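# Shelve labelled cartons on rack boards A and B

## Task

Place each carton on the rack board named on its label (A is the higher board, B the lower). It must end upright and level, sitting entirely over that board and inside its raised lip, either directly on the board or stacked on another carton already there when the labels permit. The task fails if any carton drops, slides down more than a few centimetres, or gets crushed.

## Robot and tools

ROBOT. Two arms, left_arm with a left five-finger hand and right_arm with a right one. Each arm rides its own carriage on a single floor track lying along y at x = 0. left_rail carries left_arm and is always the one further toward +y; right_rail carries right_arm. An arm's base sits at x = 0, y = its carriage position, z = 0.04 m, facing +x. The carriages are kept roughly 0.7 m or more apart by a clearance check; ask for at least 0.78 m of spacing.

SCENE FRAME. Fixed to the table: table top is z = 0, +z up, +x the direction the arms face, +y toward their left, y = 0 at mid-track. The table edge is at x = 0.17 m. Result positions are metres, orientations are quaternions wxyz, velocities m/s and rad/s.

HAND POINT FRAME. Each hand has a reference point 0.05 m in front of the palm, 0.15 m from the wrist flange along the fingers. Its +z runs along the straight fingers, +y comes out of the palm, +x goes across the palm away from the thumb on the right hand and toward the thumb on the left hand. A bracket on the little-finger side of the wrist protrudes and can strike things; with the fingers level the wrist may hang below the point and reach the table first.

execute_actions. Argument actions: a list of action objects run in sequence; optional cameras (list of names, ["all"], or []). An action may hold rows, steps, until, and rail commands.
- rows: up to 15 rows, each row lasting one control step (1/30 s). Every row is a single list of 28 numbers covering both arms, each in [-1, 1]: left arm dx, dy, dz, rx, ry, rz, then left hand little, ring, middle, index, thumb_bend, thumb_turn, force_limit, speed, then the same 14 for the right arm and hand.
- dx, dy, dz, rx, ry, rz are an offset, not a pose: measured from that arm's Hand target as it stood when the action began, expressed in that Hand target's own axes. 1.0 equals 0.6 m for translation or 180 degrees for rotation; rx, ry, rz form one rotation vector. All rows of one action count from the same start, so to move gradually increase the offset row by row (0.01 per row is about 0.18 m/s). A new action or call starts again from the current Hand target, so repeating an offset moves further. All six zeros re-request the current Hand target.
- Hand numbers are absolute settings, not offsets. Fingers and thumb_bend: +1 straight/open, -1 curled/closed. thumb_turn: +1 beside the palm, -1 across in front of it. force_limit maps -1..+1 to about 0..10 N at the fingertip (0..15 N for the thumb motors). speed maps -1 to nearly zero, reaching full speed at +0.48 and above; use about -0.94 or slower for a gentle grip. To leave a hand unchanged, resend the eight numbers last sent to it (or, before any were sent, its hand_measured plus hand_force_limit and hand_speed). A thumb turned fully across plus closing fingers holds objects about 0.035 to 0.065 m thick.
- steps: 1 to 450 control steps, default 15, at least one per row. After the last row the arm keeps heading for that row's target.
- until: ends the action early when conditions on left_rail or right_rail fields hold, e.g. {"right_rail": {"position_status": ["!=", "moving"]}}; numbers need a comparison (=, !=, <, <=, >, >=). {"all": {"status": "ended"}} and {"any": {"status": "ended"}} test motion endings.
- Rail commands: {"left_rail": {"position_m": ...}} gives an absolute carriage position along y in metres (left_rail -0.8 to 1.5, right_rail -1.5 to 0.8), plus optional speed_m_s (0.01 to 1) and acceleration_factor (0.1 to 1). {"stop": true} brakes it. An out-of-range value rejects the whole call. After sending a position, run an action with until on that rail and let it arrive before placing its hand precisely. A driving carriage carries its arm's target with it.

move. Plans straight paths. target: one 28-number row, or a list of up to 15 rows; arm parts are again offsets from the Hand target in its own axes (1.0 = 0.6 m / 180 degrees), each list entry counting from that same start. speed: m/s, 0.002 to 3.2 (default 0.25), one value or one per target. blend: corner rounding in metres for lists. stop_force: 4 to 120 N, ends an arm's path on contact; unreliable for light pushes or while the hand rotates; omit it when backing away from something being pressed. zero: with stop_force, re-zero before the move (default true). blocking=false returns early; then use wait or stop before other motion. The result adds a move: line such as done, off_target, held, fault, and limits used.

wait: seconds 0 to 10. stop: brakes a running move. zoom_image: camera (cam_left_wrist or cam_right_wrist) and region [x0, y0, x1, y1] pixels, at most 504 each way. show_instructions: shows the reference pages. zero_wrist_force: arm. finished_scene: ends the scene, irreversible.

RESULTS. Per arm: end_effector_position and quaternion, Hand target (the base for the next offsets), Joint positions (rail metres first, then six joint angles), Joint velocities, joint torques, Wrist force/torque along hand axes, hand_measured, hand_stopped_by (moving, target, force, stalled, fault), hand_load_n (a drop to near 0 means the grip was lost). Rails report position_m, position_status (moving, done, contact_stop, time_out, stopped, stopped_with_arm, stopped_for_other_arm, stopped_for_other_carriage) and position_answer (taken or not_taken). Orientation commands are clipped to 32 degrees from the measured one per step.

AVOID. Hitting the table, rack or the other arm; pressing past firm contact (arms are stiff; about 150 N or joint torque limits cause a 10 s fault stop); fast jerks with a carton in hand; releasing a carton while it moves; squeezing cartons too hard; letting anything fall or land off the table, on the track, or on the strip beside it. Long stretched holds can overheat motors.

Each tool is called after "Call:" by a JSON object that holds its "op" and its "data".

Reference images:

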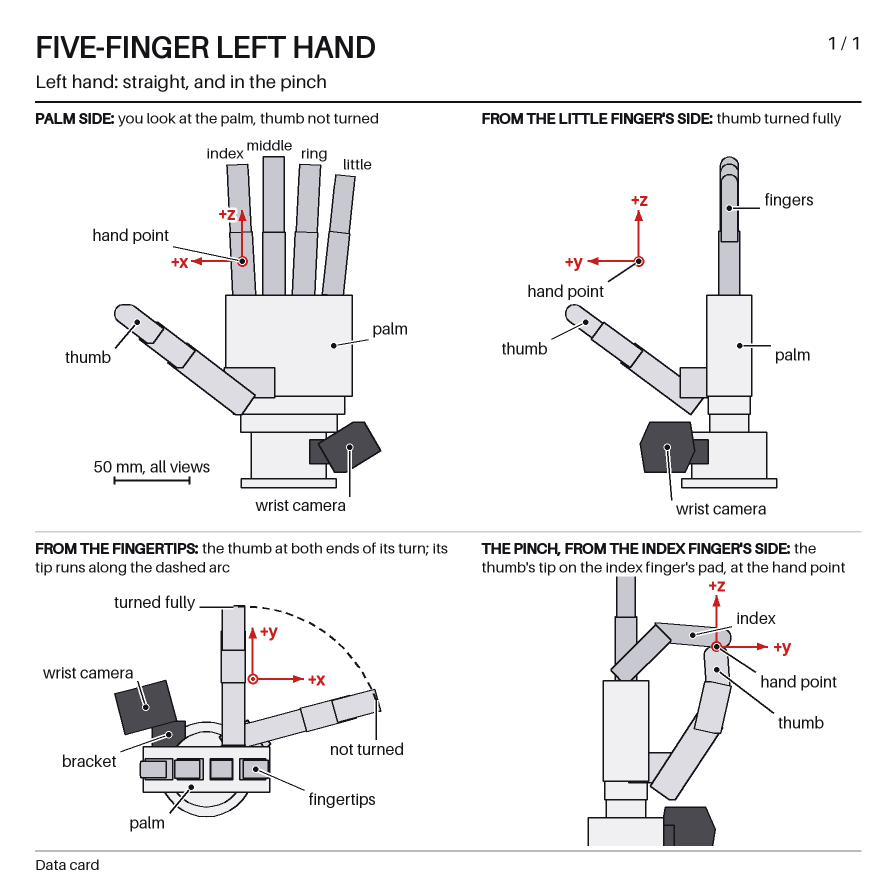

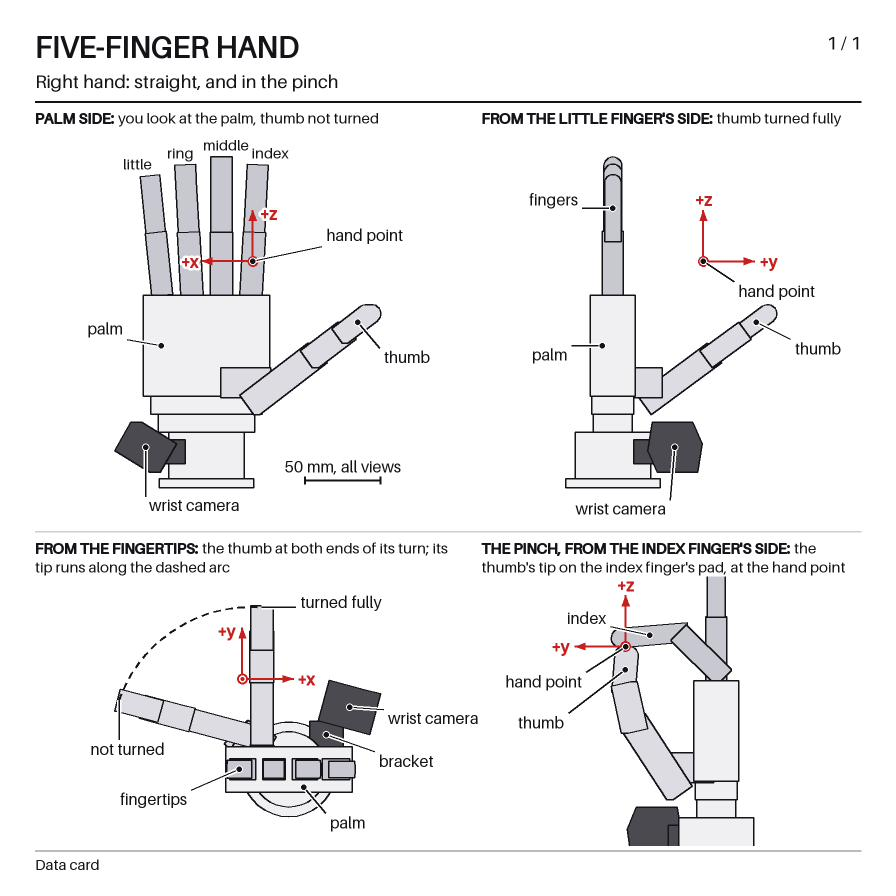

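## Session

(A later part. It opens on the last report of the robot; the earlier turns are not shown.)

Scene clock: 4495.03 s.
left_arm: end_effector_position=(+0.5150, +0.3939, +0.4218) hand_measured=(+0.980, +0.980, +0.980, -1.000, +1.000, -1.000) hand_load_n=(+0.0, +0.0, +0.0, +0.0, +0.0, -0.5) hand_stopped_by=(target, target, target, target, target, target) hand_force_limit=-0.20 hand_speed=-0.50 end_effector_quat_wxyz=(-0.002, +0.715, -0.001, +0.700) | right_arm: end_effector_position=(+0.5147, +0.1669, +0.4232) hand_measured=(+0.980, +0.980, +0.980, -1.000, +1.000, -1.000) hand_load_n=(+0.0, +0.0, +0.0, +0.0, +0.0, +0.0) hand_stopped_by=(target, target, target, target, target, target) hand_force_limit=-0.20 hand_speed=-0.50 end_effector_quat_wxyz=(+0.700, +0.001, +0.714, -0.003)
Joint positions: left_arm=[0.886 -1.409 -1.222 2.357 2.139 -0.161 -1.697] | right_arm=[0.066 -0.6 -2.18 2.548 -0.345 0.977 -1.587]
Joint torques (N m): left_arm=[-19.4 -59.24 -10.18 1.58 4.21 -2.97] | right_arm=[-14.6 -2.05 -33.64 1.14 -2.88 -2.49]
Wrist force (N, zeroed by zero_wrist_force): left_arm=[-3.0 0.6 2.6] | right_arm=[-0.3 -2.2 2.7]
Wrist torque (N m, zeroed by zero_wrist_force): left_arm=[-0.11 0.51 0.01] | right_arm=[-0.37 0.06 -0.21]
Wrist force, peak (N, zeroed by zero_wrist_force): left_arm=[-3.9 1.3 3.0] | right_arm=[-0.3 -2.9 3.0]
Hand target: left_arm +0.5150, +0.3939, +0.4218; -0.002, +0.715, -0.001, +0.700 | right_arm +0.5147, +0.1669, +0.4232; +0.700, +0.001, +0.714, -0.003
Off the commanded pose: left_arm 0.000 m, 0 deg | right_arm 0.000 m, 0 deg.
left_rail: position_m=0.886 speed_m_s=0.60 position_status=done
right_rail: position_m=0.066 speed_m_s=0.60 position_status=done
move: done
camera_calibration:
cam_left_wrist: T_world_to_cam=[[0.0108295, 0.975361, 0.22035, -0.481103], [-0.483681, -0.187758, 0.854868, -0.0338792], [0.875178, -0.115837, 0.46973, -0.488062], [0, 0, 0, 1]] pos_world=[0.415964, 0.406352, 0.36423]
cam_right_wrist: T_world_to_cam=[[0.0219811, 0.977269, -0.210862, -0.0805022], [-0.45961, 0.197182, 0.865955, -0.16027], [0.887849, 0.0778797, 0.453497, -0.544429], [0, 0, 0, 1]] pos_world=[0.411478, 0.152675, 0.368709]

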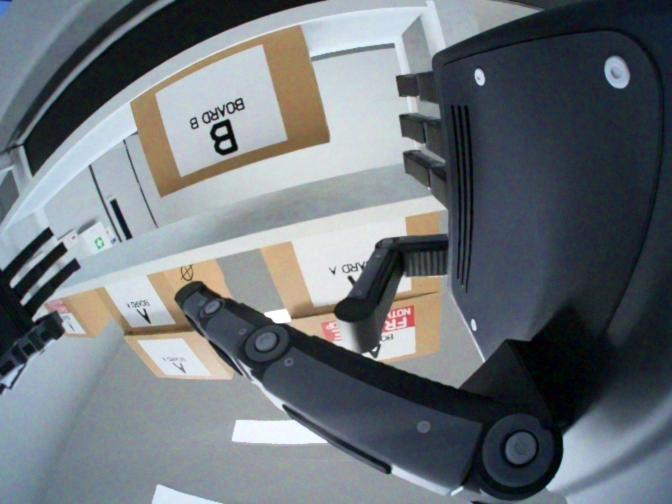

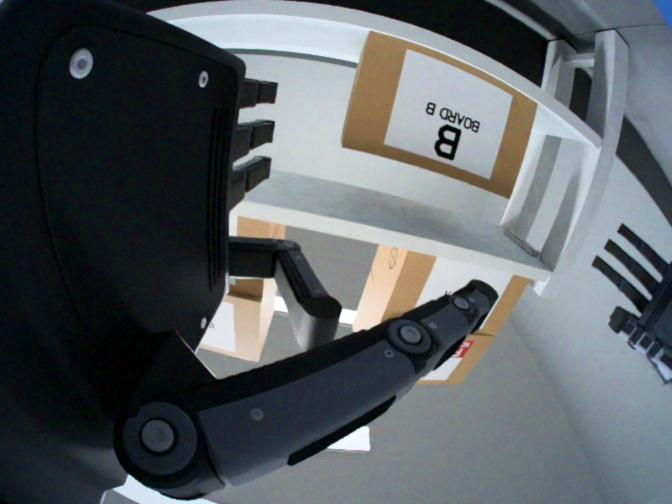

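Call:
{"op": "zoom_image", "data": {"camera": "cam_left_wrist", "region": [110, 20, 360, 210]}}

Call:
{"op": "zoom_image", "data": {"camera": "cam_right_wrist", "region": [320, 10, 570, 210]}}

Call:
{"op": "zoom_image", "data": {"camera": "cam_left_wrist", "region": [20, 200, 460, 400]}}

Scaled by 2.016 from the camera's 672x504 image, which has a finer 960x720 frame.

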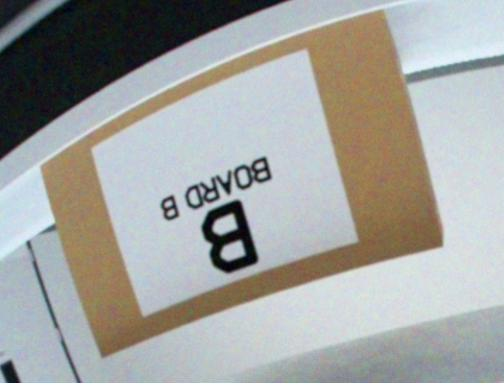

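Scaled by 2.016 from the camera's 672x504 image, which has a finer 960x720 frame.

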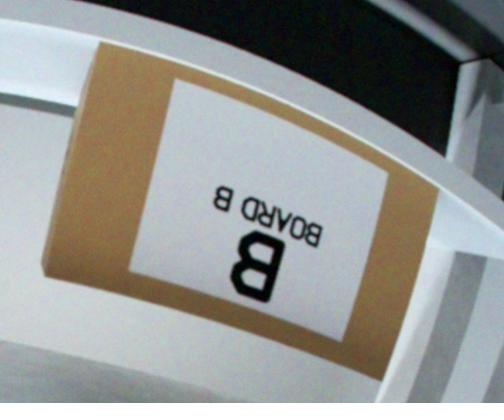

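Scaled by 1.145 from the camera's 672x504 image, which has a finer 960x720 frame.

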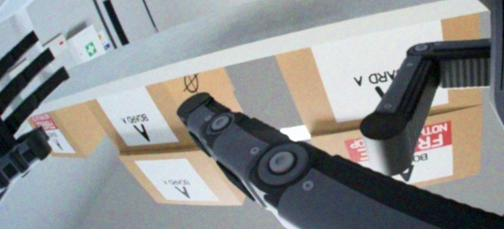

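Call:
{"op": "move", "data": {"target": [0.4167,-0.02,-0.0087,0,0,0,0.98,0.98,0.98,0.9,1,-1,-0.2,-0.5,-0.4167,-0.02,-0.0087,0,0,0,0.98,0.98,0.98,0.9,1,-1,-0.2,-0.5], "speed": 0.12, "cameras": ["all"]}}

Scene clock: 4519.03 s.
left_arm: end_effector_position=(+0.5151, +0.4048, +0.6720) hand_measured=(+0.980, +0.980, +0.980, +0.900, +1.000, -1.000) hand_load_n=(+0.0, -0.5, +0.0, +0.0, +0.0, -0.5) hand_stopped_by=(target, target, target, target, target, target) hand_force_limit=-0.20 hand_speed=-0.50 end_effector_quat_wxyz=(-0.002, +0.715, -0.001, +0.700) | right_arm: end_effector_position=(+0.5142, +0.1559, +0.6733) hand_measured=(+0.980, +0.980, +0.980, +0.900, +1.000, -1.000) hand_load_n=(+0.0, +0.0, +0.0, +0.0, +0.0, +0.0) hand_stopped_by=(target, target, target, target, target, target) hand_force_limit=-0.20 hand_speed=-0.50 end_effector_quat_wxyz=(+0.700, +0.001, +0.714, -0.003)
Joint positions: left_arm=[0.886 -1.405 -1.641 2.201 2.71 -0.165 -1.693] | right_arm=[0.066 -0.652 -2.255 2.129 0.151 0.924 -1.589]
Joint torques (N m): left_arm=[-10.59 -43.95 -27.65 1.48 -1.03 -2.96] | right_arm=[-18.16 25.3 -54.25 0.79 -3.35 -2.46]
Wrist force (N, zeroed by zero_wrist_force): left_arm=[-3.1 0.6 2.9] | right_arm=[-0.4 -3.0 2.3]
Wrist torque (N m, zeroed by zero_wrist_force): left_arm=[-0.14 0.57 -0.05] | right_arm=[-0.55 0.06 -0.15]
Wrist force, peak (N, zeroed by zero_wrist_force): left_arm=[-4.2 1.0 2.8] | right_arm=[-1.0 -3.6 2.9]
Hand target: left_arm +0.5151, +0.4047, +0.6720; -0.002, +0.715, -0.001, +0.700 | right_arm +0.5142, +0.1559, +0.6733; +0.700, +0.001, +0.714, -0.003
Off the commanded pose: left_arm 0.000 m, 0 deg | right_arm 0.000 m, 0 deg.
left_rail: position_m=0.886 speed_m_s=0.60 position_status=done
right_rail: position_m=0.066 speed_m_s=0.60 position_status=done
move: done
camera_calibration:
cam_left_wrist: T_world_to_cam=[[0.0107145, 0.97537, 0.220313, -0.54678], [-0.483782, -0.187767, 0.854809, -0.245456], [0.875123, -0.115742, 0.469855, -0.604547], [0, 0, 0, 1]] pos_world=[0.416164, 0.417252, 0.61433]
cam_right_wrist: T_world_to_cam=[[0.0219811, 0.977269, -0.210862, -0.0168859], [-0.45961, 0.197182, 0.865955, -0.374973], [0.887849, 0.0778797, 0.453497, -0.656585], [0, 0, 0, 1]] pos_world=[0.410978, 0.141575, 0.618909]

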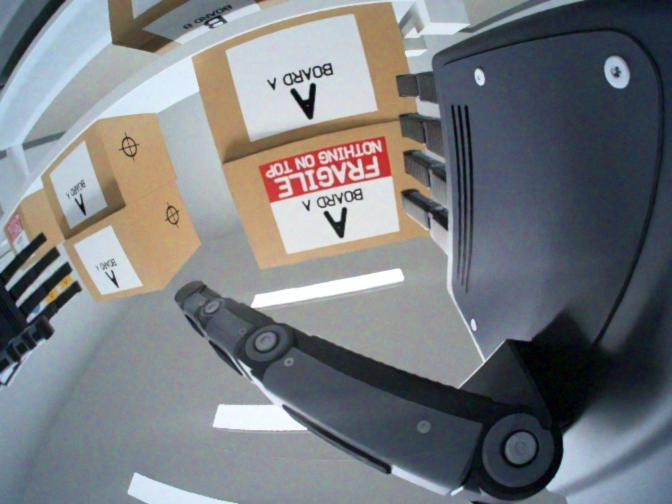

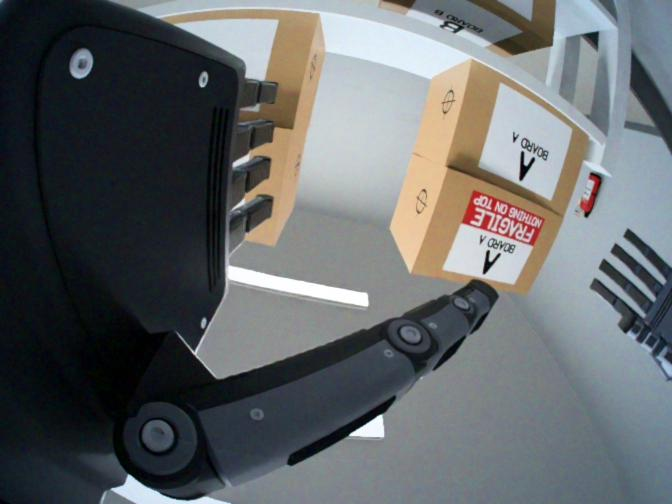

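Call:
{"op": "zoom_image", "data": {"camera": "cam_left_wrist", "region": [0, 0, 440, 300]}}

Call:
{"op": "zoom_image", "data": {"camera": "cam_right_wrist", "region": [300, 0, 640, 300]}}

Scaled by 1.145 from the camera's 672x504 image, which has a finer 960x720 frame.

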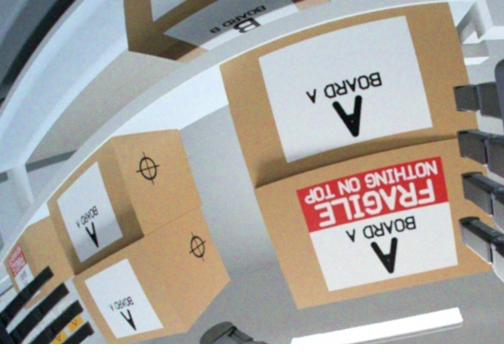

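Scaled by 1.482 from the camera's 672x504 image, which has a finer 960x720 frame.

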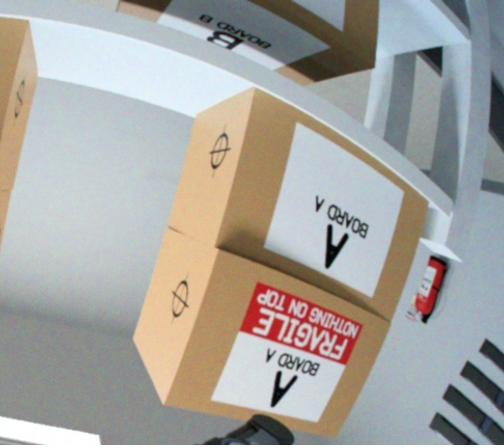

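Call:
{"op": "finished_scene", "data": {}}

The scene is finished: the task was done.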